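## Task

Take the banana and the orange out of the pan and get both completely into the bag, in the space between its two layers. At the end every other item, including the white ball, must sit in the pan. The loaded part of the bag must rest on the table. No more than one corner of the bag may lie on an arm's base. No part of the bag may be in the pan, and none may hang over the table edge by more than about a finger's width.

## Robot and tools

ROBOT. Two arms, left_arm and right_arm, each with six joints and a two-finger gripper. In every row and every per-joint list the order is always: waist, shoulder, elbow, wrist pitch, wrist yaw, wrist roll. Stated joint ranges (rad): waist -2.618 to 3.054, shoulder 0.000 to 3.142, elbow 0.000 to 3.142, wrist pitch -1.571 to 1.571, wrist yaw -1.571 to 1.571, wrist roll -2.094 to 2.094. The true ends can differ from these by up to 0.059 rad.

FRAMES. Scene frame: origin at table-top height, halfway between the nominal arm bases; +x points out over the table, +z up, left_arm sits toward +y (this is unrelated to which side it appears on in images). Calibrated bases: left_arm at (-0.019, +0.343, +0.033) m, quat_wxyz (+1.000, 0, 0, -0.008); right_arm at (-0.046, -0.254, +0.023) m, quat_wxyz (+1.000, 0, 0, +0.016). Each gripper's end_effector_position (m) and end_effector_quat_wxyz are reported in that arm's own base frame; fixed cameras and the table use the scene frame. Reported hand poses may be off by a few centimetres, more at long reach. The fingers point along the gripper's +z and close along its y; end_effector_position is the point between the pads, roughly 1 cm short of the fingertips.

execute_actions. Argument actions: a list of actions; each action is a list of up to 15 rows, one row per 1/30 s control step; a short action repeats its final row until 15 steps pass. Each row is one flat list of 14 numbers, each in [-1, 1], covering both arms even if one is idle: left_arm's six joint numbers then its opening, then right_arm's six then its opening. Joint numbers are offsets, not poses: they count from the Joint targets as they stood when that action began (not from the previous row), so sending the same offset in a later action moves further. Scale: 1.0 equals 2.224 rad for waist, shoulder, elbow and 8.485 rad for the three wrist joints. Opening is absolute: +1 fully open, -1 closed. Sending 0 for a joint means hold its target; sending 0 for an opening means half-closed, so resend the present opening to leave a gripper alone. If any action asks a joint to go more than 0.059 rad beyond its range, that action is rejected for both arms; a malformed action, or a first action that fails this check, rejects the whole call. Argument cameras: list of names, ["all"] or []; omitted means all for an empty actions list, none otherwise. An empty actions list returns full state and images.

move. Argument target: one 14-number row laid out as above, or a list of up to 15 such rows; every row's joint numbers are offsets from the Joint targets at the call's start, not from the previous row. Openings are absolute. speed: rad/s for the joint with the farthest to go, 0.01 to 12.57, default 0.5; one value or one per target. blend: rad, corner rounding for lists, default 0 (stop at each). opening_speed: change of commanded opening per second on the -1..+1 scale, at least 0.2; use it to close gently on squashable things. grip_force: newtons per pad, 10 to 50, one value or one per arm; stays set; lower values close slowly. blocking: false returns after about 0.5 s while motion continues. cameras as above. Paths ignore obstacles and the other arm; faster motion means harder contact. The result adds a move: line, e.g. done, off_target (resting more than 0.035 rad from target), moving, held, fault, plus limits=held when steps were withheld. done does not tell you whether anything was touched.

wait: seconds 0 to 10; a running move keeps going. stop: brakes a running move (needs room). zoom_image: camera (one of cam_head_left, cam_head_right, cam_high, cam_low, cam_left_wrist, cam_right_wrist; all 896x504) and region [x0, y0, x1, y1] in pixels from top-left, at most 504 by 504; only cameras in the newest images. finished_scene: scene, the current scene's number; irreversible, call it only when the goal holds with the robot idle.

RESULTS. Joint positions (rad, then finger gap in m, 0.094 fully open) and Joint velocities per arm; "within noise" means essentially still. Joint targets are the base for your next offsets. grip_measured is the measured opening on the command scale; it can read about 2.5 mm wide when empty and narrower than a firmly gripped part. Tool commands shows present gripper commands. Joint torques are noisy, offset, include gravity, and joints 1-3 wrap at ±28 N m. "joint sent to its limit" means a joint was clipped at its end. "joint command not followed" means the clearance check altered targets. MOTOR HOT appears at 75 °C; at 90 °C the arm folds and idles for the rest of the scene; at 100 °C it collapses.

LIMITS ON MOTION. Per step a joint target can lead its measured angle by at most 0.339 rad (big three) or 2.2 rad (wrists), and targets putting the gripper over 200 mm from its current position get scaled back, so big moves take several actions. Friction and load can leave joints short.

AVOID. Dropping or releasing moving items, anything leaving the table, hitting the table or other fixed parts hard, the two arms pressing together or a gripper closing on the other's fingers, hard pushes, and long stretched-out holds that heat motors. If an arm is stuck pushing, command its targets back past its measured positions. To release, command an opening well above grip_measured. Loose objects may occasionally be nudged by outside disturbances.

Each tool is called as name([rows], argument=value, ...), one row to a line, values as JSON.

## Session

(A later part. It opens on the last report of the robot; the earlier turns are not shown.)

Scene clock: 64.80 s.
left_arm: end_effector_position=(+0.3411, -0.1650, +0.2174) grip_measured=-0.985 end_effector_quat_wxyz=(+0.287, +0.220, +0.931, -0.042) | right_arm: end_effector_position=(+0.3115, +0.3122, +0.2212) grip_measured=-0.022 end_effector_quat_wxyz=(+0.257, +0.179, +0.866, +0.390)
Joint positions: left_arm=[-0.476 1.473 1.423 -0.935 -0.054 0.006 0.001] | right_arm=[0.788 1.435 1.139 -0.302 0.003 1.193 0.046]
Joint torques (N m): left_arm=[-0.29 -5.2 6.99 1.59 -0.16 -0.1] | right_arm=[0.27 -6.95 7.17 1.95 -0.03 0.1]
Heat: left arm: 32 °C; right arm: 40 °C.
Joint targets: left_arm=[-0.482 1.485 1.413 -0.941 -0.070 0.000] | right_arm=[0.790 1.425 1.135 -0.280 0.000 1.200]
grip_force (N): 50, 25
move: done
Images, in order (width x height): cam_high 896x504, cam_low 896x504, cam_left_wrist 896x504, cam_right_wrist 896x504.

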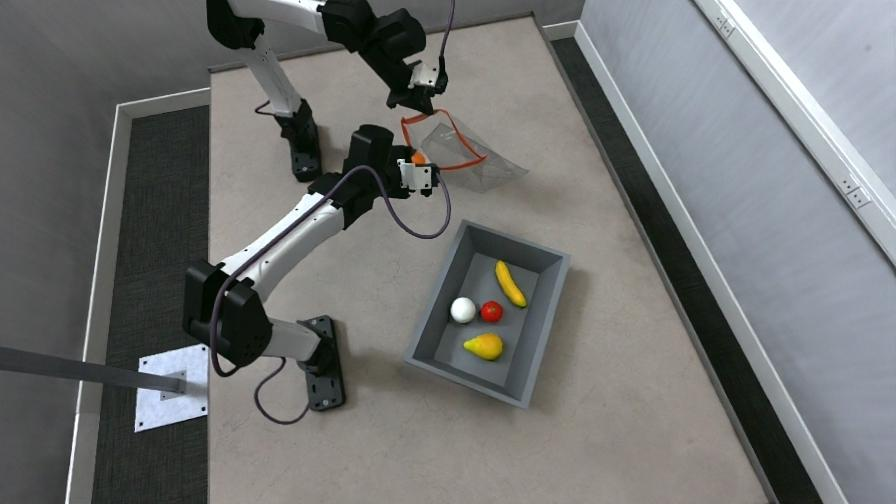

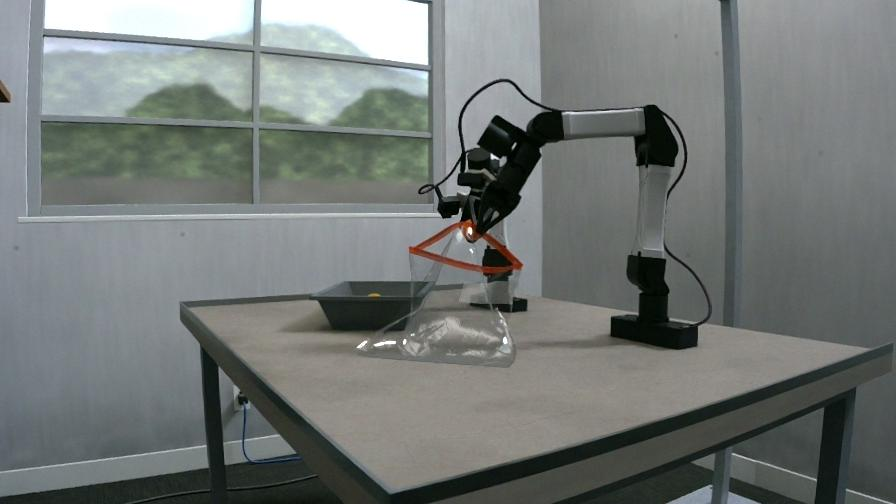

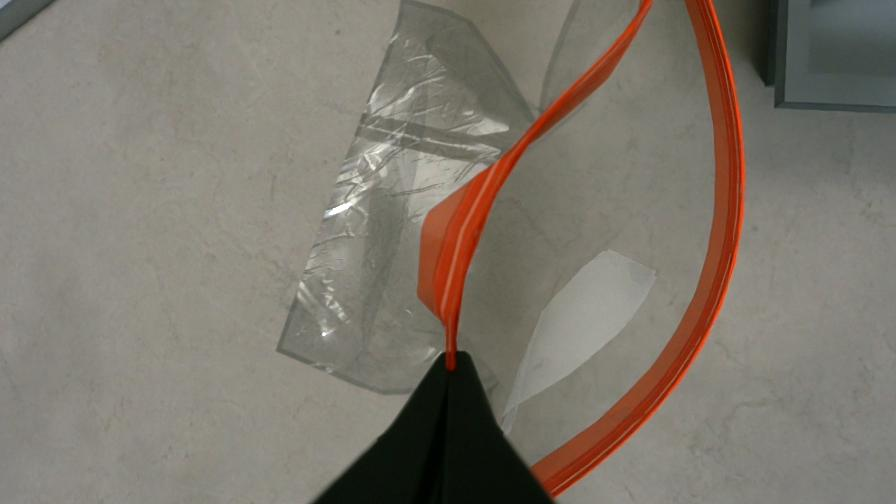

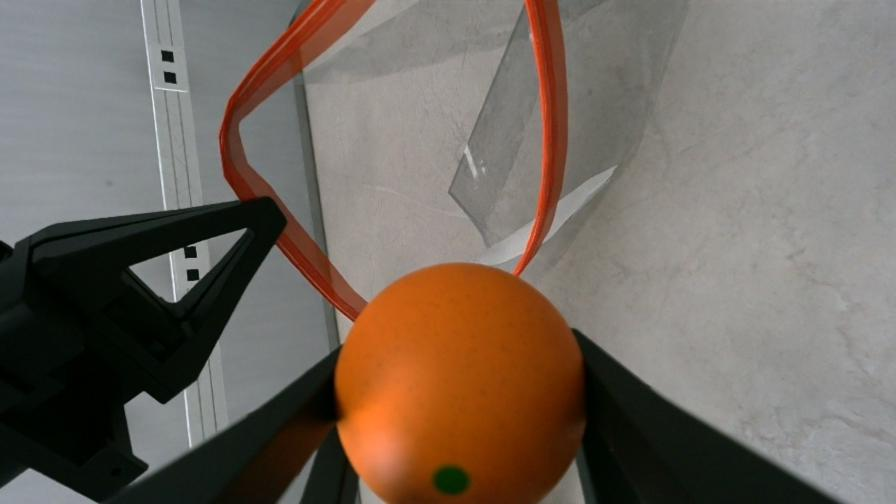

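move(target=[0,0,0,0,0,0,-1,-0.0234,0.1174,0.0661,0.0124,0,0,-0.025], speed=0.3, cameras=["cam_right_wrist","cam_left_wrist","cam_low"])

Scene clock: 67.40 s.
left_arm: end_effector_position=(+0.3411, -0.1650, +0.2174) grip_measured=-0.985 end_effector_quat_wxyz=(+0.287, +0.220, +0.931, -0.042) | right_arm: end_effector_position=(+0.3659, +0.3363, +0.1830) grip_measured=-0.022 end_effector_quat_wxyz=(+0.259, +0.199, +0.868, +0.374)
Joint positions: left_arm=[-0.476 1.473 1.423 -0.935 -0.054 0.006 0.001] | right_arm=[0.744 1.678 1.248 -0.197 0.003 1.194 0.046]
Joint torques (N m): left_arm=[-0.31 -5.19 7.01 1.59 -0.17 -0.11] | right_arm=[-0.58 -7.47 10.55 1.95 -0.02 0.06]
Heat: left arm: 32 °C; right arm: 40 °C.
Joint targets: left_arm=[-0.482 1.485 1.413 -0.941 -0.070 0.000] | right_arm=[0.738 1.686 1.282 -0.175 0.000 1.200]
grip_force (N): 50, 25
move: done
Images, in order (width x height): cam_low 896x504, cam_left_wrist 896x504, cam_right_wrist 896x504.

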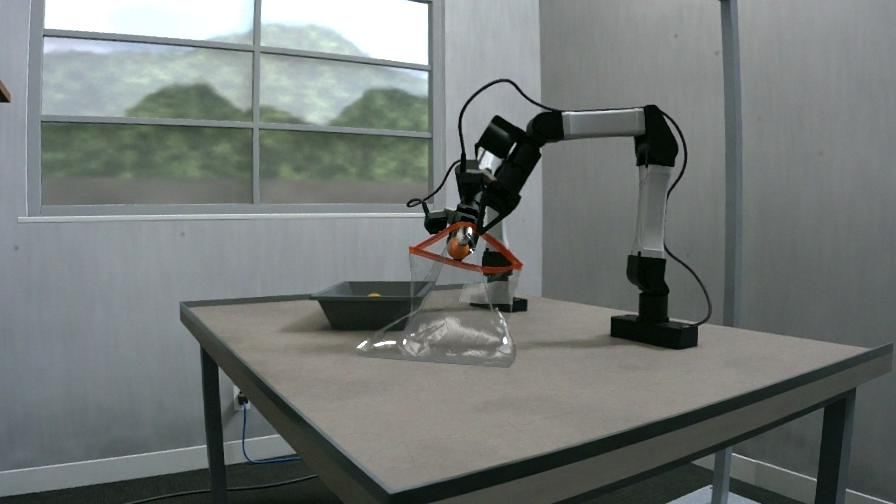

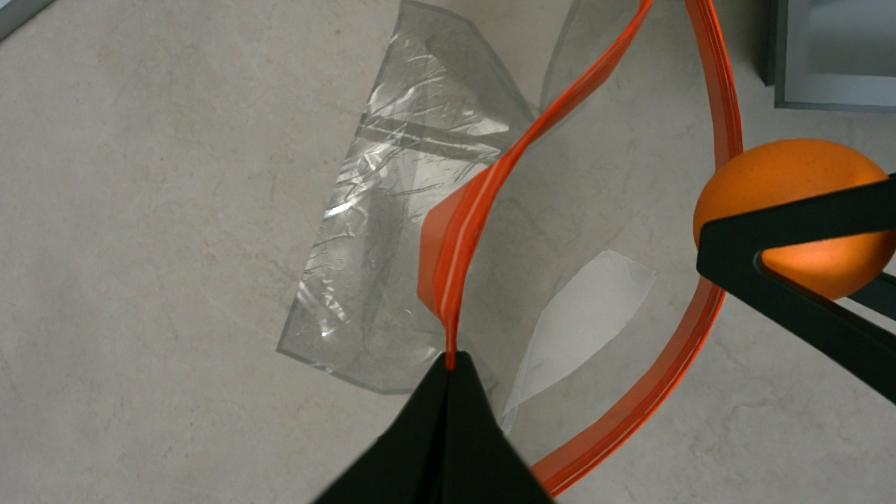

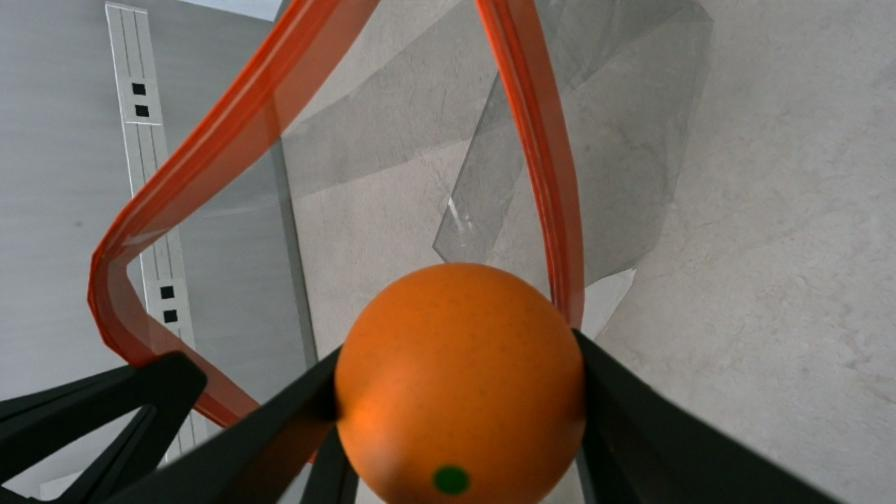

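move(target=[0,0,0,0,0,0,-1,0.009,0.0985,0.121,-0.0045,0,0,-0.025], speed=0.3, cameras=["cam_right_wrist","cam_left_wrist","cam_low"])

Scene clock: 69.30 s.
left_arm: end_effector_position=(+0.3411, -0.1650, +0.2174) grip_measured=-0.985 end_effector_quat_wxyz=(+0.287, +0.220, +0.931, -0.042) | right_arm: end_effector_position=(+0.4091, +0.3816, +0.1918) grip_measured=-0.022 end_effector_quat_wxyz=(+0.266, +0.195, +0.861, +0.388)
Joint positions: left_arm=[-0.476 1.473 1.423 -0.935 -0.054 0.006 0.001] | right_arm=[0.752 1.893 1.519 -0.217 0.003 1.194 0.046]
Joint torques (N m): left_arm=[-0.28 -5.22 6.98 1.59 -0.16 -0.1] | right_arm=[0.65 -9.03 10.56 1.77 -0.03 0.06]
Heat: left arm: 31 °C; right arm: 39 °C.
Joint targets: left_arm=[-0.482 1.485 1.413 -0.941 -0.070 0.000] | right_arm=[0.758 1.905 1.551 -0.213 0.000 1.200]
grip_force (N): 50, 25
move: done
Images, in order (width x height): cam_low 896x504, cam_left_wrist 896x504, cam_right_wrist 896x504.

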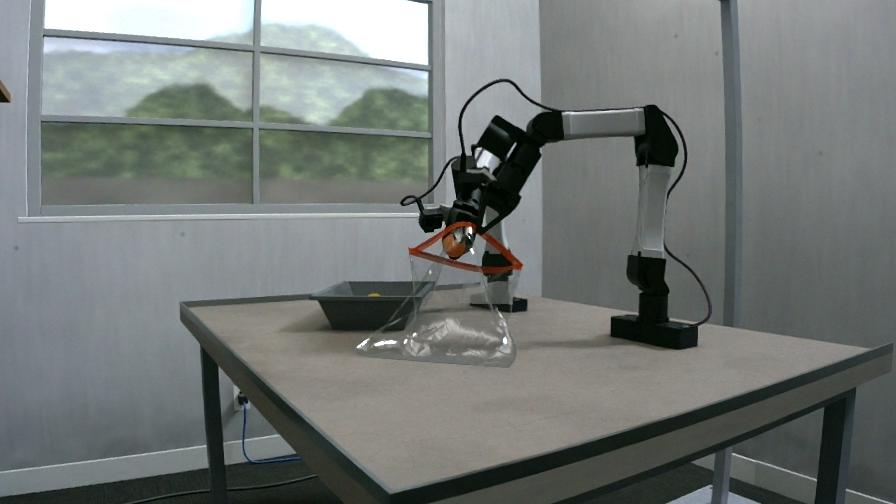

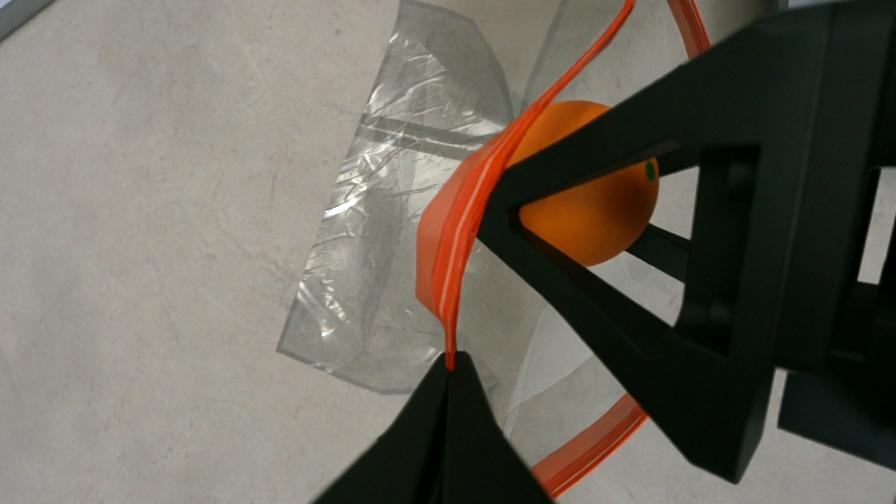

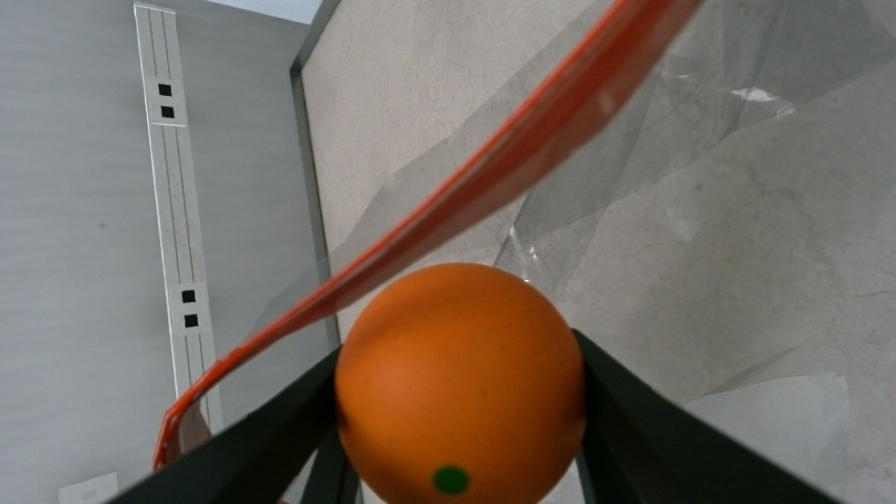

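move(target=[0,0,0,0,0,0,-1,0.0009,0.1002,0.0625,0.0097,0,0,-0.025], speed=0.25, cameras=["cam_right_wrist","cam_left_wrist","cam_low"])

Scene clock: 70.23 s.
left_arm: end_effector_position=(+0.3411, -0.1650, +0.2174) grip_measured=-0.985 end_effector_quat_wxyz=(+0.287, +0.220, +0.931, -0.042) | right_arm: end_effector_position=(+0.4172, +0.3892, +0.1748) grip_measured=-0.022 end_effector_quat_wxyz=(+0.259, +0.196, +0.867, +0.378)
Joint positions: left_arm=[-0.476 1.473 1.423 -0.935 -0.054 0.006 0.001] | right_arm=[0.752 1.956 1.558 -0.219 0.003 1.194 0.046]
Joint torques (N m): left_arm=[-0.31 -5.18 6.99 1.59 -0.16 -0.11] | right_arm=[0.02 -11.04 7.6 1.79 0 0]
Heat: left arm: 31 °C; right arm: 40 °C.
Joint targets: left_arm=[-0.482 1.485 1.413 -0.941 -0.070 0.000] | right_arm=[0.752 1.951 1.560 -0.212 0.003 1.194]
grip_force (N): 50, 25
move: held (right_arm; a check stopped the path); limits=held; right_arm: the shoulder is farthest, 0.172 rad from its target
joint command not followed: on one or more control steps a check withheld the commanded joint targets of the right arm, and it was not sent them on those steps.
cause: the commanded joint targets, or the way to them, would bring a part of the robot too close to another arm (this arm's wrist (the part past the wrist pitch) and the left arm's wrist camera, 12 mm apart when this arm was first held).
Images, in order (width x height): cam_low 896x504, cam_left_wrist 896x504, cam_right_wrist 896x504.

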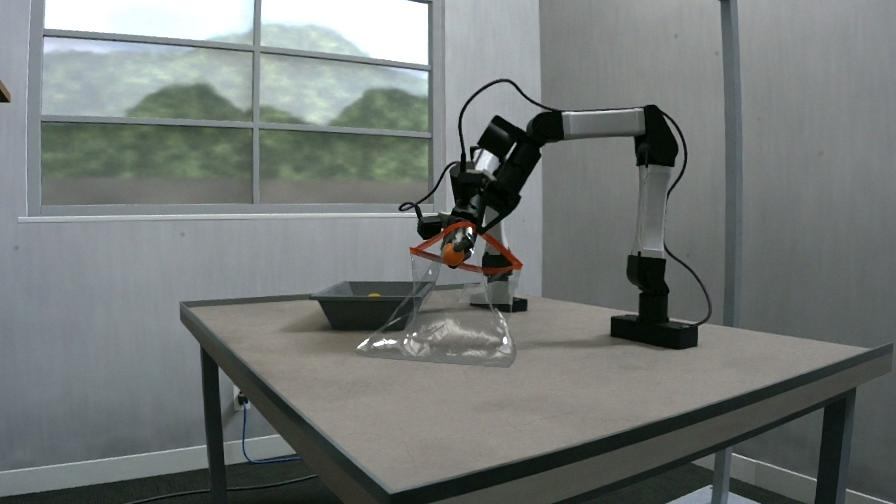

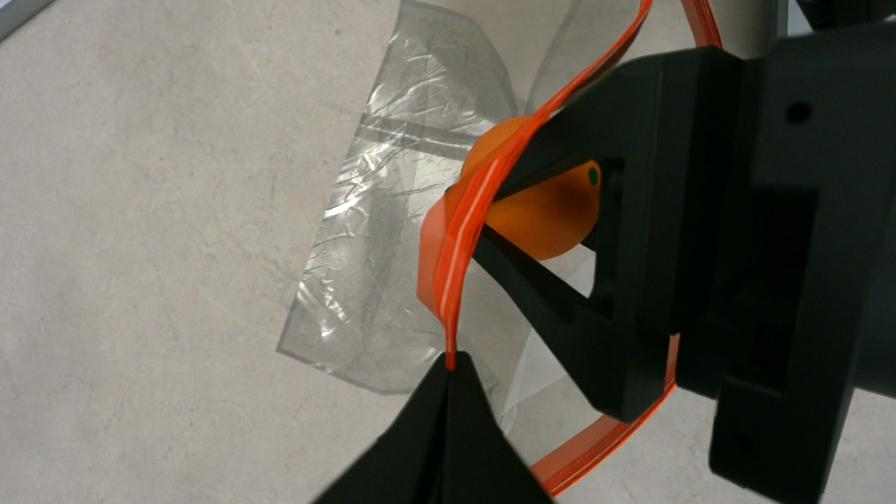

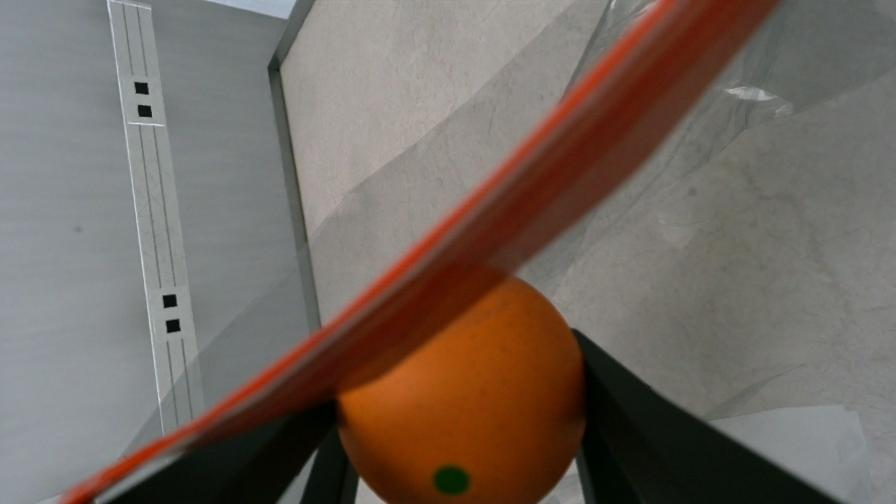

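move(target=[0,0,0,0,0,0,-1,0,0.0139,-0.0315,-0.0035,0,0,-0.025], speed=0.2, cameras=["cam_right_wrist","cam_left_wrist","cam_low"])

Scene clock: 71.57 s.
left_arm: end_effector_position=(+0.3411, -0.1650, +0.2174) grip_measured=-0.985 end_effector_quat_wxyz=(+0.287, +0.220, +0.931, -0.042) | right_arm: end_effector_position=(+0.4043, +0.3771, +0.1306) grip_measured=-0.022 end_effector_quat_wxyz=(+0.231, +0.201, +0.891, +0.336)
Joint positions: left_arm=[-0.476 1.473 1.423 -0.935 -0.054 0.006 0.001] | right_arm=[0.752 1.972 1.49 -0.248 0.003 1.194 0.046]
Joint torques (N m): left_arm=[-0.31 -5.16 6.99 1.59 -0.17 -0.1] | right_arm=[0.05 -9.92 7.12 1.66 0.01 0]
Heat: left arm: 31 °C; right arm: 40 °C.
Joint targets: left_arm=[-0.482 1.485 1.413 -0.941 -0.070 0.000] | right_arm=[0.752 1.982 1.490 -0.241 0.003 1.194]
grip_force (N): 50, 25
move: done
Images, in order (width x height): cam_low 896x504, cam_left_wrist 896x504, cam_right_wrist 896x504.

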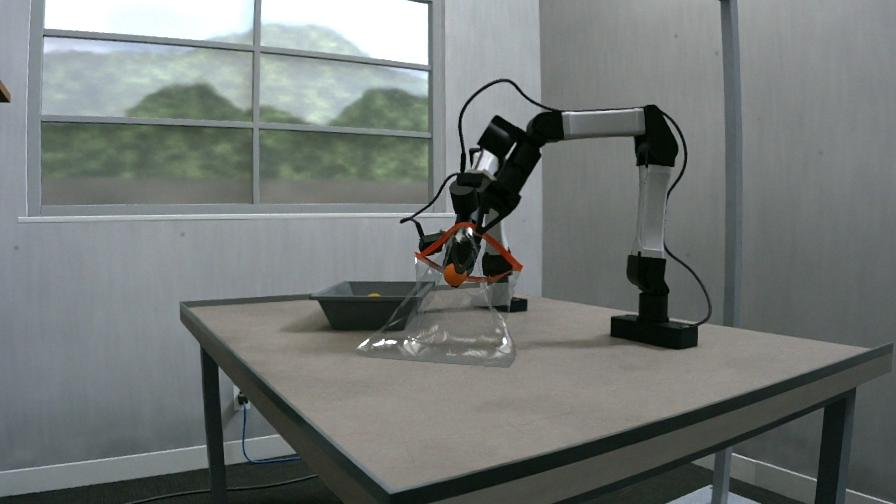

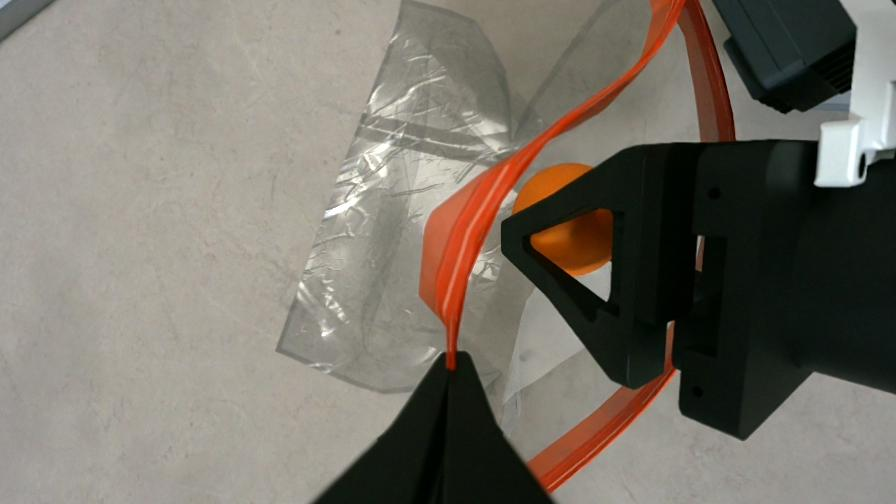

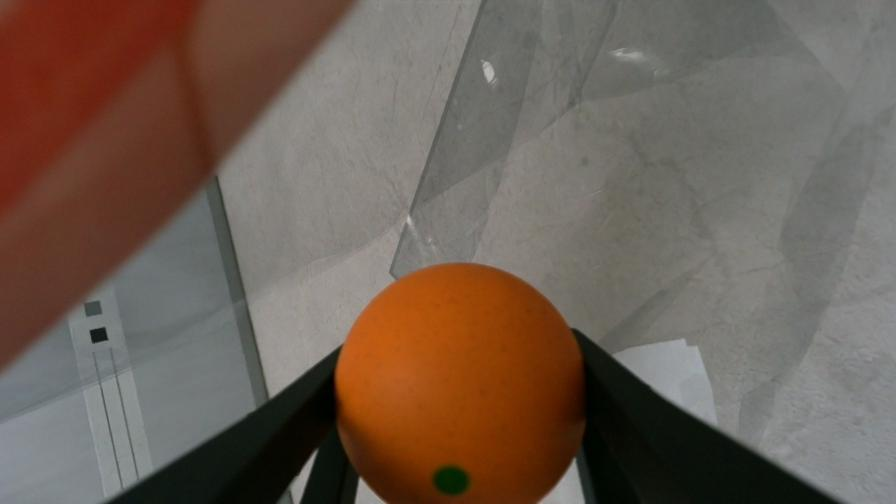

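move([
  [0,0,0,0,0,0,-1,0,0.0144,-0.0364,0.0119,0,0,-0.025],
  [0,0,0,0,0,0,-1,0,0.0144,-0.0364,0.0119,0,0,0.25],
], speed=0.2, opening_speed=0.5, cameras=["cam_right_wrist","cam_left_wrist","cam_low"])

Scene clock: 73.90 s.
left_arm: end_effector_position=(+0.3411, -0.1650, +0.2174) grip_measured=-0.985 end_effector_quat_wxyz=(+0.287, +0.220, +0.931, -0.042) | right_arm: end_effector_position=(+0.4013, +0.3743, +0.0969) grip_measured=+0.249 end_effector_quat_wxyz=(+0.226, +0.202, +0.895, +0.329)
Joint positions: left_arm=[-0.476 1.473 1.423 -0.935 -0.054 0.006 0.001] | right_arm=[0.752 2.003 1.411 -0.158 0.003 1.194 0.059]
Joint torques (N m): left_arm=[-0.29 -5.18 6.99 1.59 -0.17 -0.11] | right_arm=[0.02 -9.65 6.89 1.76 0.01 0]
Heat: left arm: 31 °C; right arm: 40 °C.
Joint targets: left_arm=[-0.482 1.485 1.413 -0.941 -0.070 0.000] | right_arm=[0.752 2.014 1.409 -0.140 0.003 1.194]
grip_force (N): 50, 25
move: done
Images, in order (width x height): cam_low 896x504, cam_left_wrist 896x504, cam_right_wrist 896x504.

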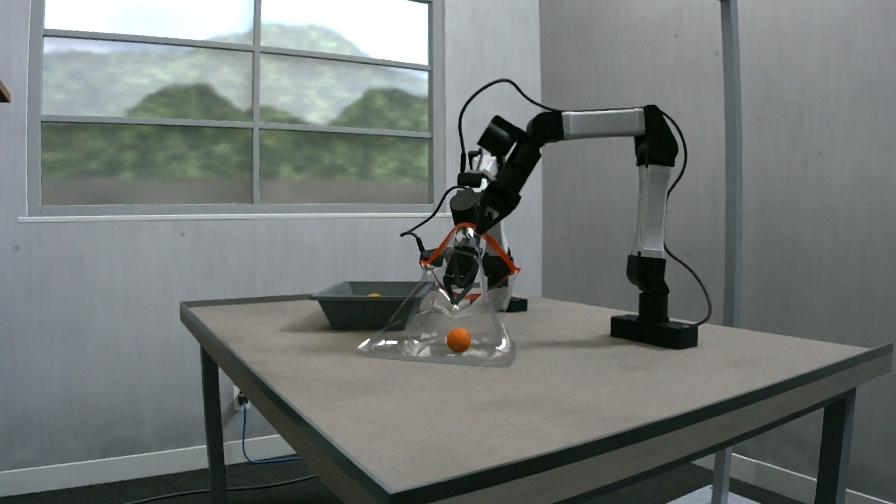

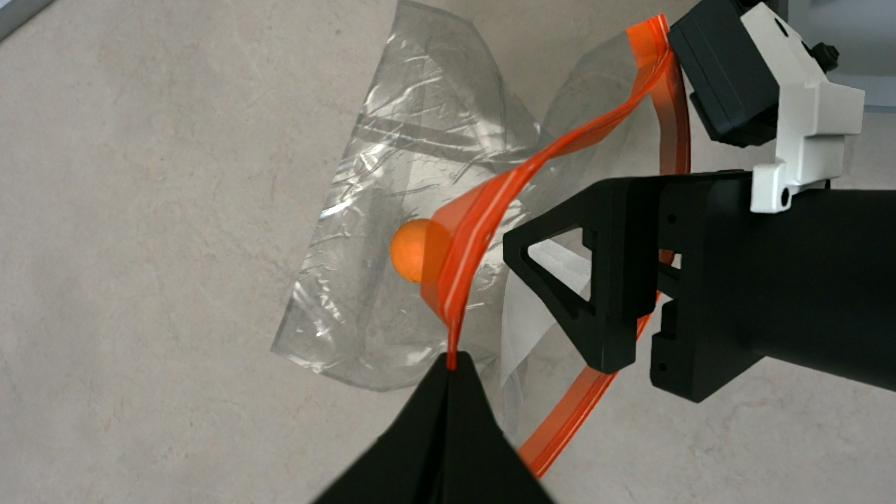

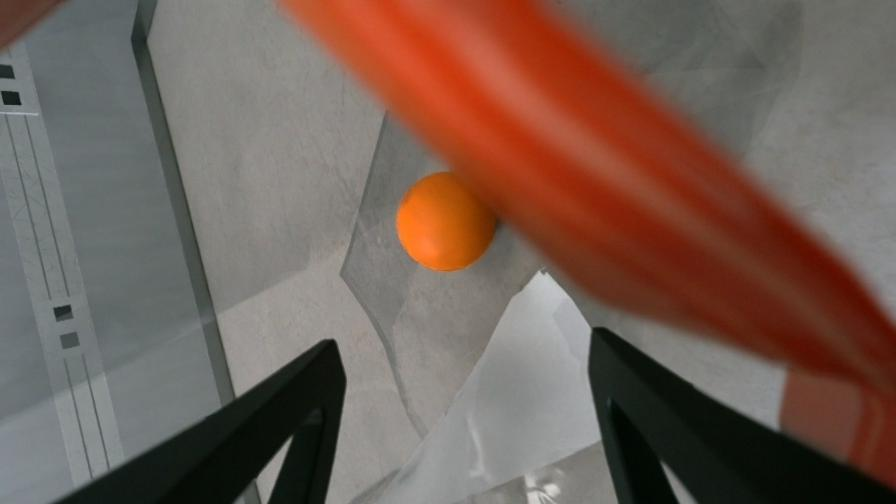

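move([
  [0,0,0,0,0,0,-1,0,-0.085,-0.0715,0.0024,0,0,0.25],
  [0,0,0,0,0,0,-1,0.0171,-0.2648,-0.1232,-0.0165,0,0,0.25],
  [0,0,0,0,0,0,-1,-0.293,-0.0153,0.133,-0.1015,0,0.02,0.3],
], speed=[0.3,0.5,0.7], blend=[0.03,0.15,0], cameras=["all"])

Scene clock: 78.43 s.
left_arm: end_effector_position=(+0.3411, -0.1650, +0.2174) grip_measured=-0.985 end_effector_quat_wxyz=(+0.287, +0.220, +0.931, -0.042) | right_arm: end_effector_position=(+0.4412, +0.0412, +0.1043) grip_measured=+0.299 end_effector_quat_wxyz=(+0.105, +0.585, +0.799, +0.091)
Joint positions: left_arm=[-0.476 1.473 1.423 -0.935 -0.054 0.006 0.001] | right_arm=[0.094 1.972 1.677 -0.998 0.003 1.357 0.061]
Joint torques (N m): left_arm=[-0.25 -5.19 6.99 1.59 -0.17 -0.1] | right_arm=[0.57 -9.17 9.17 0.72 0.03 0.11]
Heat: left arm: 31 °C; right arm: 40 °C.
Joint targets: left_arm=[-0.482 1.485 1.413 -0.941 -0.070 0.000] | right_arm=[0.100 1.980 1.705 -1.001 0.003 1.364]
grip_force (N): 50, 25
move: done

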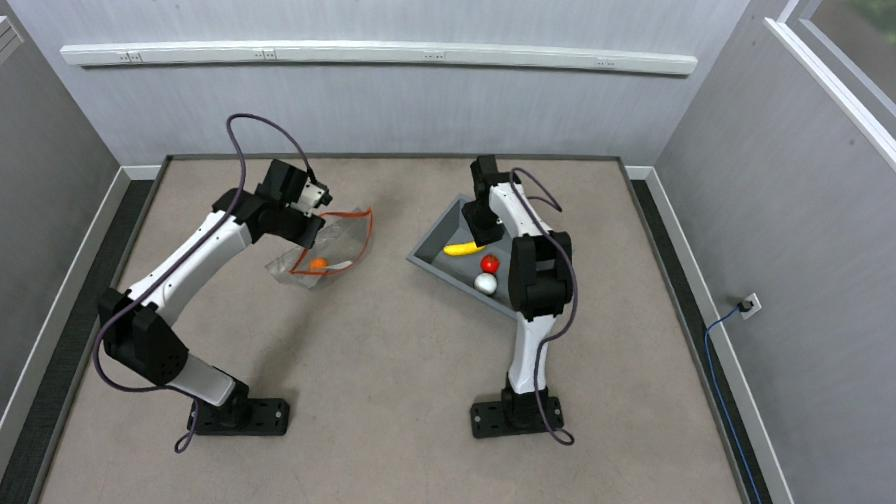

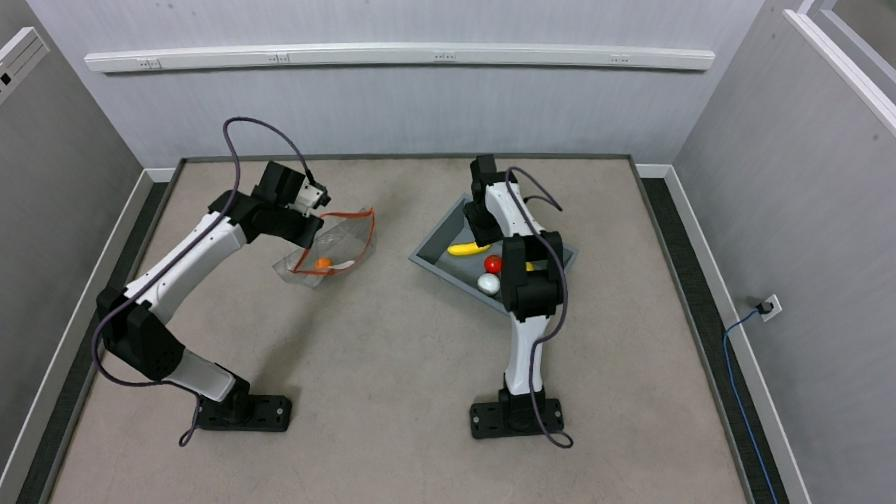

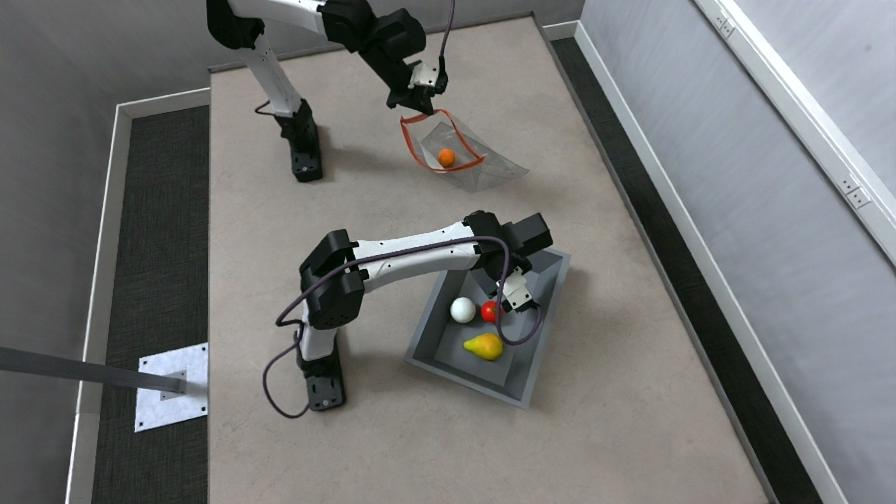

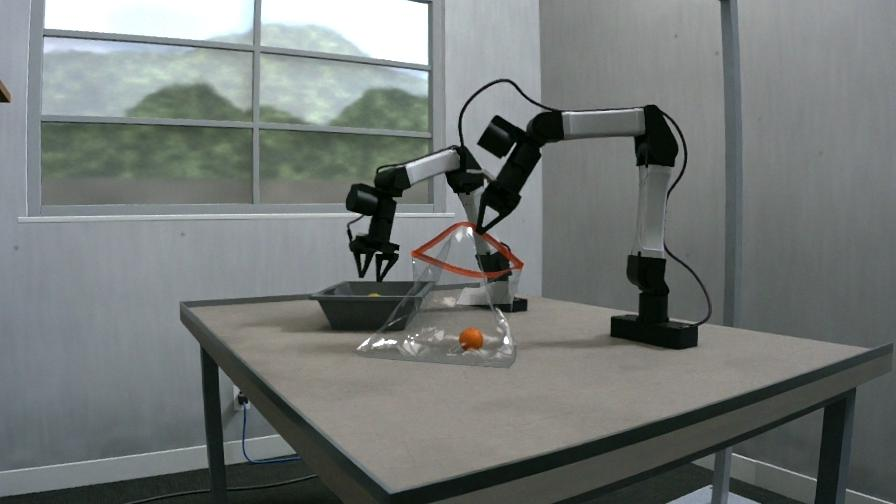

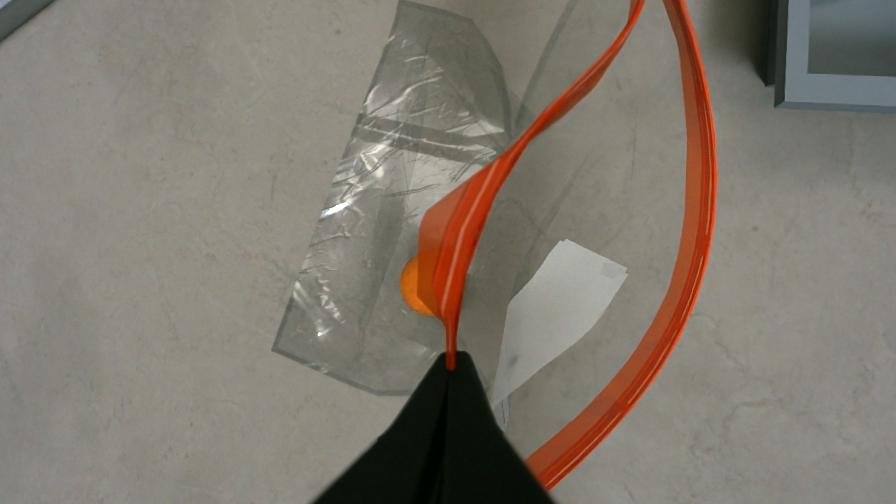

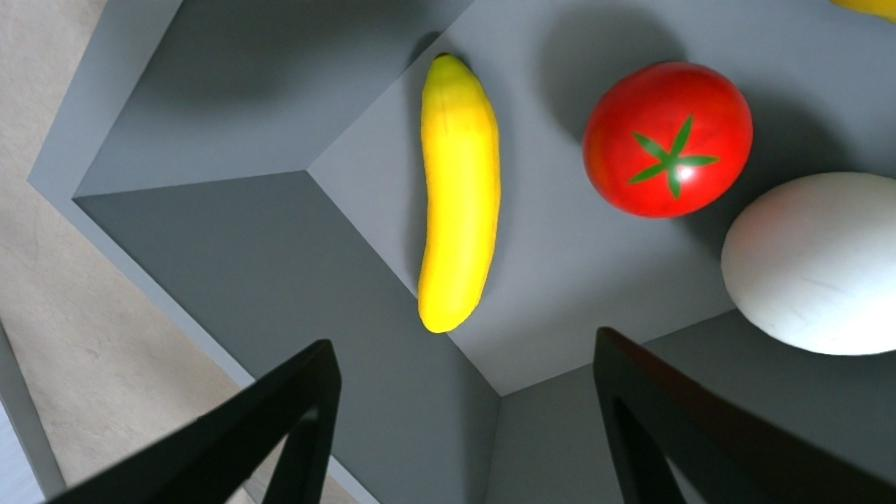

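move(target=[0,0,0,0,0,0,-1,0.0252,0.1493,0.1821,-0.0323,0,0.0086,0.3], speed=0.4, cameras=["cam_right_wrist"])

Scene clock: 81.63 s.
left_arm: end_effector_position=(+0.3411, -0.1650, +0.2174) grip_measured=-0.985 end_effector_quat_wxyz=(+0.287, +0.220, +0.931, -0.042) | right_arm: end_effector_position=(+0.4641, +0.0698, +0.0692) grip_measured=+0.299 end_effector_quat_wxyz=(+0.031, +0.596, +0.802, +0.029)
Joint positions: left_arm=[-0.476 1.473 1.423 -0.935 -0.054 0.006 0.001] | right_arm=[0.15 2.3 2.083 -1.269 0.003 1.429 0.061]
Joint torques (N m): left_arm=[-0.28 -5.19 6.98 1.59 -0.16 -0.1] | right_arm=[0.58 -10.95 8.72 0.32 0.03 0.13]
Heat: left arm: 31 °C; right arm: 40 °C.
Joint targets: left_arm=[-0.482 1.485 1.413 -0.941 -0.070 0.000] | right_arm=[0.156 2.312 2.110 -1.275 0.003 1.437]
grip_force (N): 50, 25
move: done
Images, in order (width x height): cam_right_wrist 896x504.

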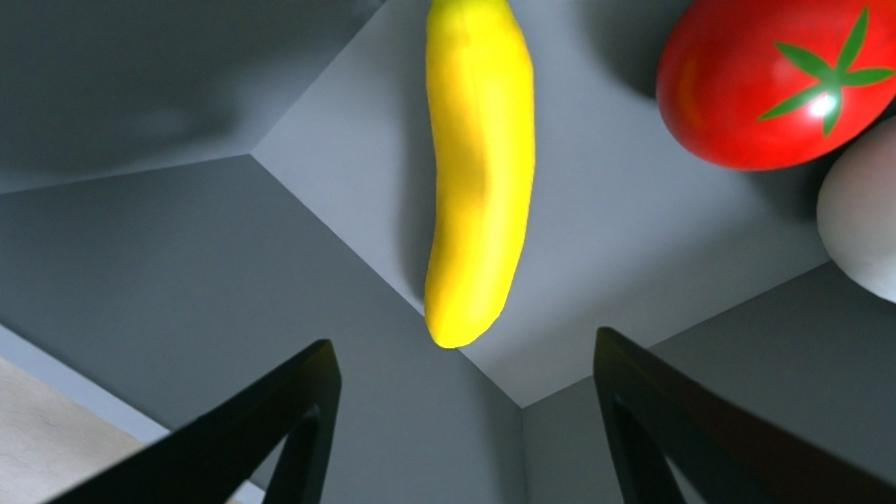

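move(target=[0,0,0,0,0,0,-1,-0.0018,0.0022,-0.1515,0.0377,0,0,0.3], speed=0.2, cameras=["cam_right_wrist"])

Scene clock: 84.10 s.
left_arm: end_effector_position=(+0.3411, -0.1650, +0.2174) grip_measured=-0.985 end_effector_quat_wxyz=(+0.287, +0.220, +0.931, -0.042) | right_arm: end_effector_position=(+0.4515, +0.0679, -0.0044) grip_measured=+0.299 end_effector_quat_wxyz=(+0.026, +0.597, +0.802, +0.024)
Joint positions: left_arm=[-0.476 1.473 1.423 -0.935 -0.054 0.006 0.001] | right_arm=[0.15 2.3 1.789 -0.989 0.003 1.43 0.061]
Joint torques (N m): left_arm=[-0.31 -5.16 7.01 1.59 -0.17 -0.11] | right_arm=[0.2 -10.24 4.44 0.69 0.03 0.13]
Heat: left arm: 31 °C; right arm: 41 °C.
Joint targets: left_arm=[-0.482 1.485 1.413 -0.941 -0.070 0.000] | right_arm=[0.152 2.317 1.773 -0.956 0.003 1.437]
grip_force (N): 50, 25
move: done
Images, in order (width x height): cam_right_wrist 896x504.

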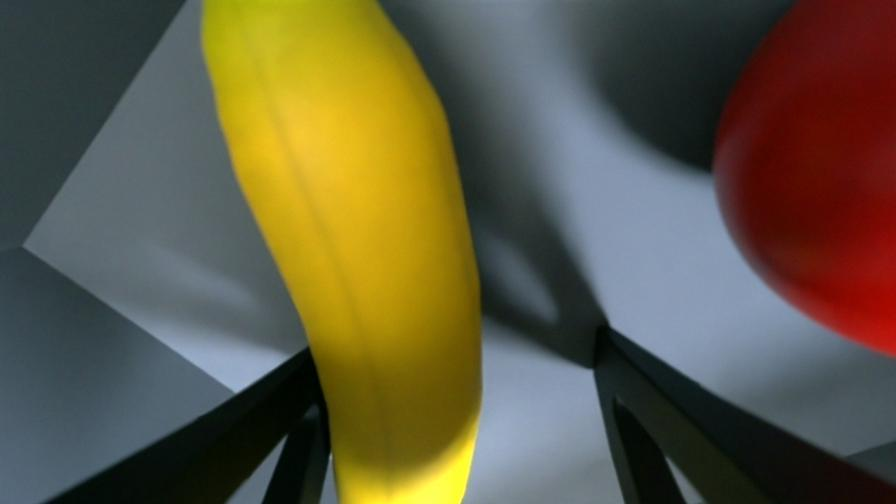

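move(target=[0,0,0,0,0,0,-1,0,0,0,0,0,-0.012,-0.24], opening_speed=0.4, cameras=["cam_right_wrist"])

Scene clock: 86.20 s.
left_arm: end_effector_position=(+0.3411, -0.1650, +0.2174) grip_measured=-0.985 end_effector_quat_wxyz=(+0.287, +0.220, +0.931, -0.042) | right_arm: end_effector_position=(+0.4453, +0.0678, -0.0055) grip_measured=-0.238 end_effector_quat_wxyz=(+0.017, +0.562, +0.827, +0.017)
Joint positions: left_arm=[-0.476 1.473 1.423 -0.935 -0.054 0.006 0.001] | right_arm=[0.15 2.3 1.786 -1.01 -0.002 1.344 0.036]
Joint torques (N m): left_arm=[-0.27 -5.19 6.99 1.58 -0.16 -0.11] | right_arm=[0.17 -10.22 4.68 0.86 0.07 -0.05]
Heat: left arm: 31 °C; right arm: 41 °C.
Joint targets: left_arm=[-0.482 1.485 1.413 -0.941 -0.070 0.000] | right_arm=[0.152 2.317 1.773 -0.956 0.003 1.335]
grip_force (N): 50, 25
move: off_target (right_arm); right_arm: the wrist pitch is farthest, 0.054 rad from its target
Images, in order (width x height): cam_right_wrist 896x504.

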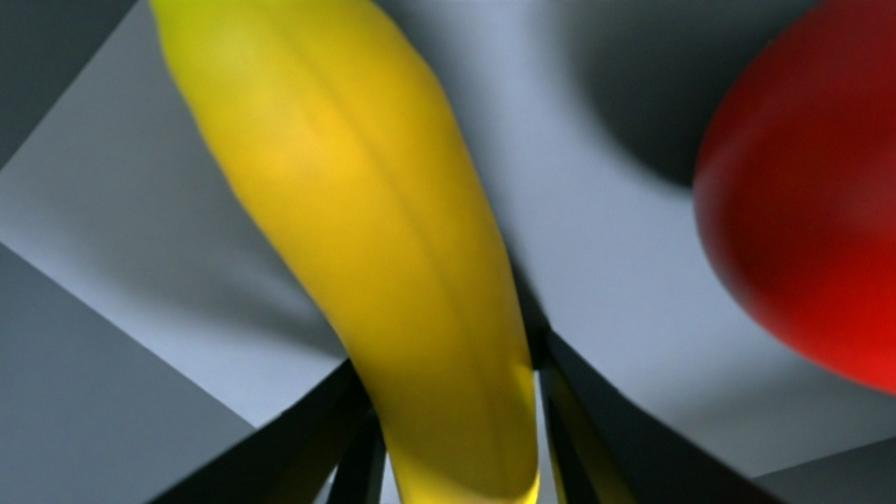

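move([
  [0,0,0,0,0,0,-1,0,-0.0022,0.1515,-0.0376,0,0,-0.29],
  [0,0,0,0,0,0,-1,0,-0.1,0.0,0.0,0,0,-0.29],
  [0,0,0,0,0,0,-1,0.2869,-0.4011,-0.2869,0.0797,0,0.0253,-0.29],
], speed=[0.3,0.4,0.45], blend=[0.05,0.1,0], grip_force=[50,40], cameras=["cam_right_wrist","cam_left_wrist","cam_low","cam_high"])

Scene clock: 91.07 s.
left_arm: end_effector_position=(+0.3411, -0.1650, +0.2174) grip_measured=-0.985 end_effector_quat_wxyz=(+0.287, +0.220, +0.931, -0.042) | right_arm: end_effector_position=(+0.3128, +0.3143, +0.2156) grip_measured=-0.289 end_effector_quat_wxyz=(+0.182, +0.327, +0.824, +0.425)
Joint positions: left_arm=[-0.476 1.473 1.423 -0.935 -0.054 0.006 0.001] | right_arm=[0.787 1.452 1.14 -0.299 -0.002 1.543 0.033]
Joint torques (N m): left_arm=[-0.34 -5.19 6.98 1.59 -0.17 -0.1] | right_arm=[0.32 -8.61 6.9 1.86 0.05 0.01]
Heat: left arm: 31 °C; right arm: 42 °C.
Joint targets: left_arm=[-0.482 1.485 1.413 -0.941 -0.070 0.000] | right_arm=[0.790 1.425 1.135 -0.279 0.003 1.550]
grip_force (N): 50, 40
move: done
Images, in order (width x height): cam_high 896x504, cam_low 896x504, cam_left_wrist 896x504, cam_right_wrist 896x504.

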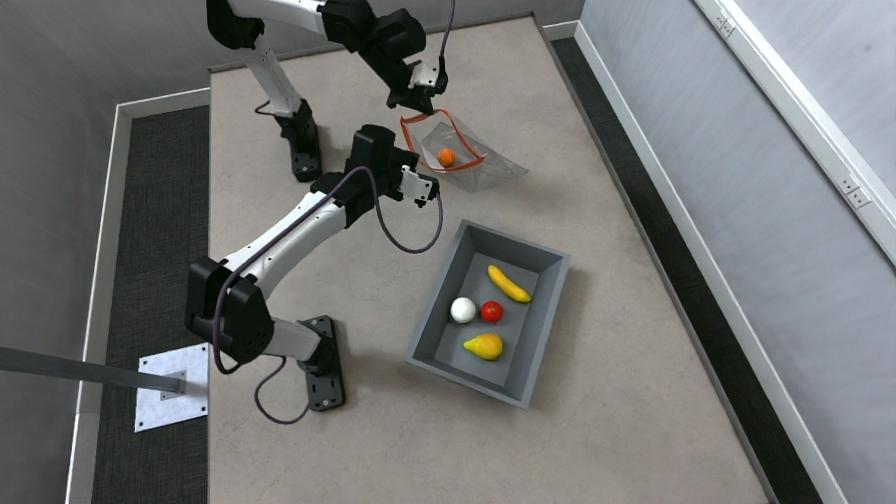

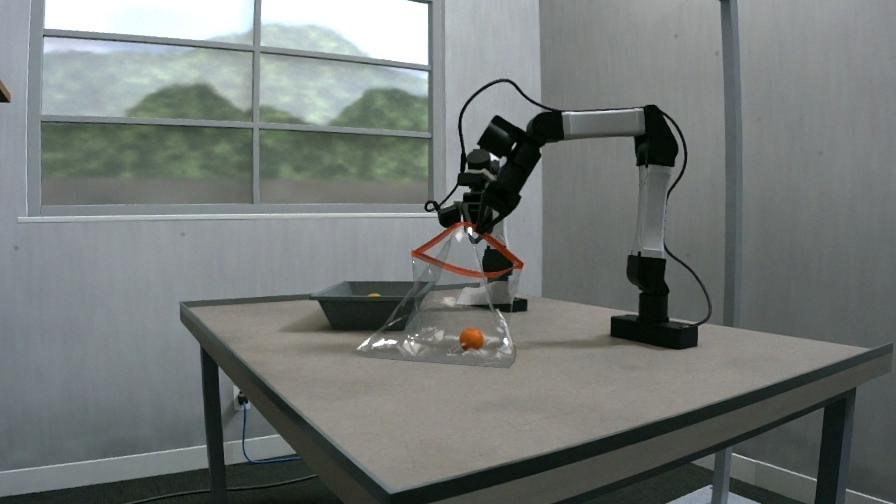

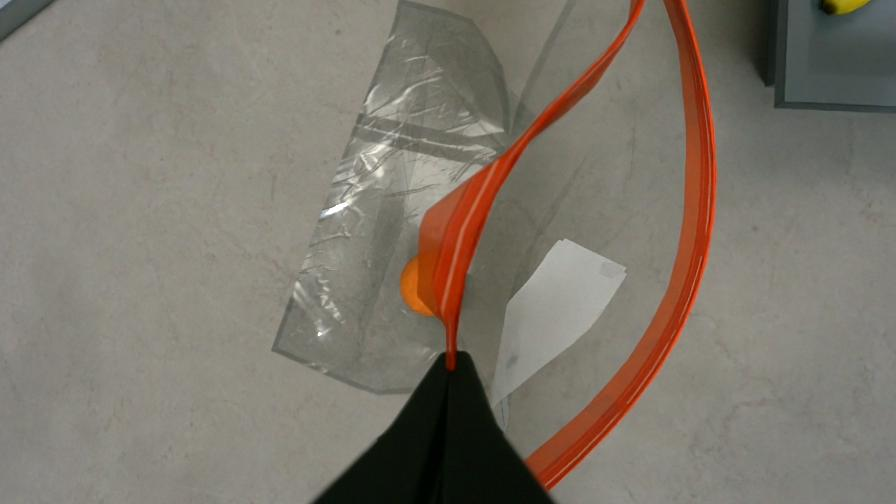

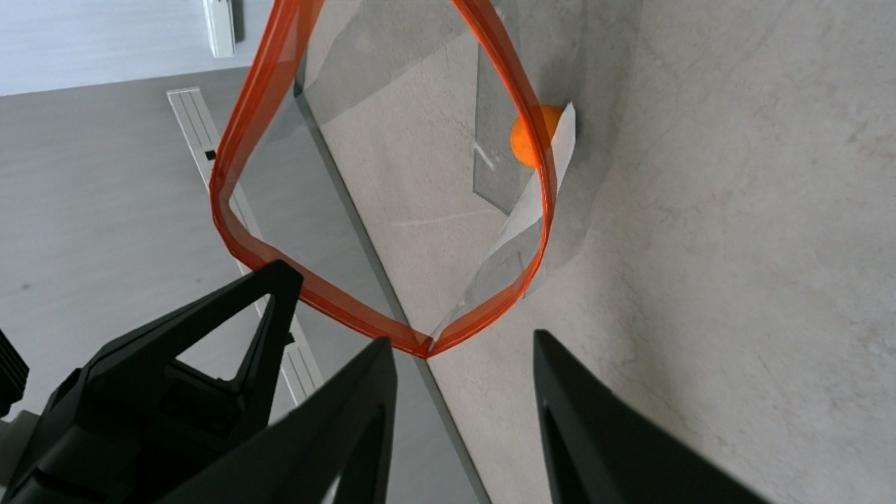

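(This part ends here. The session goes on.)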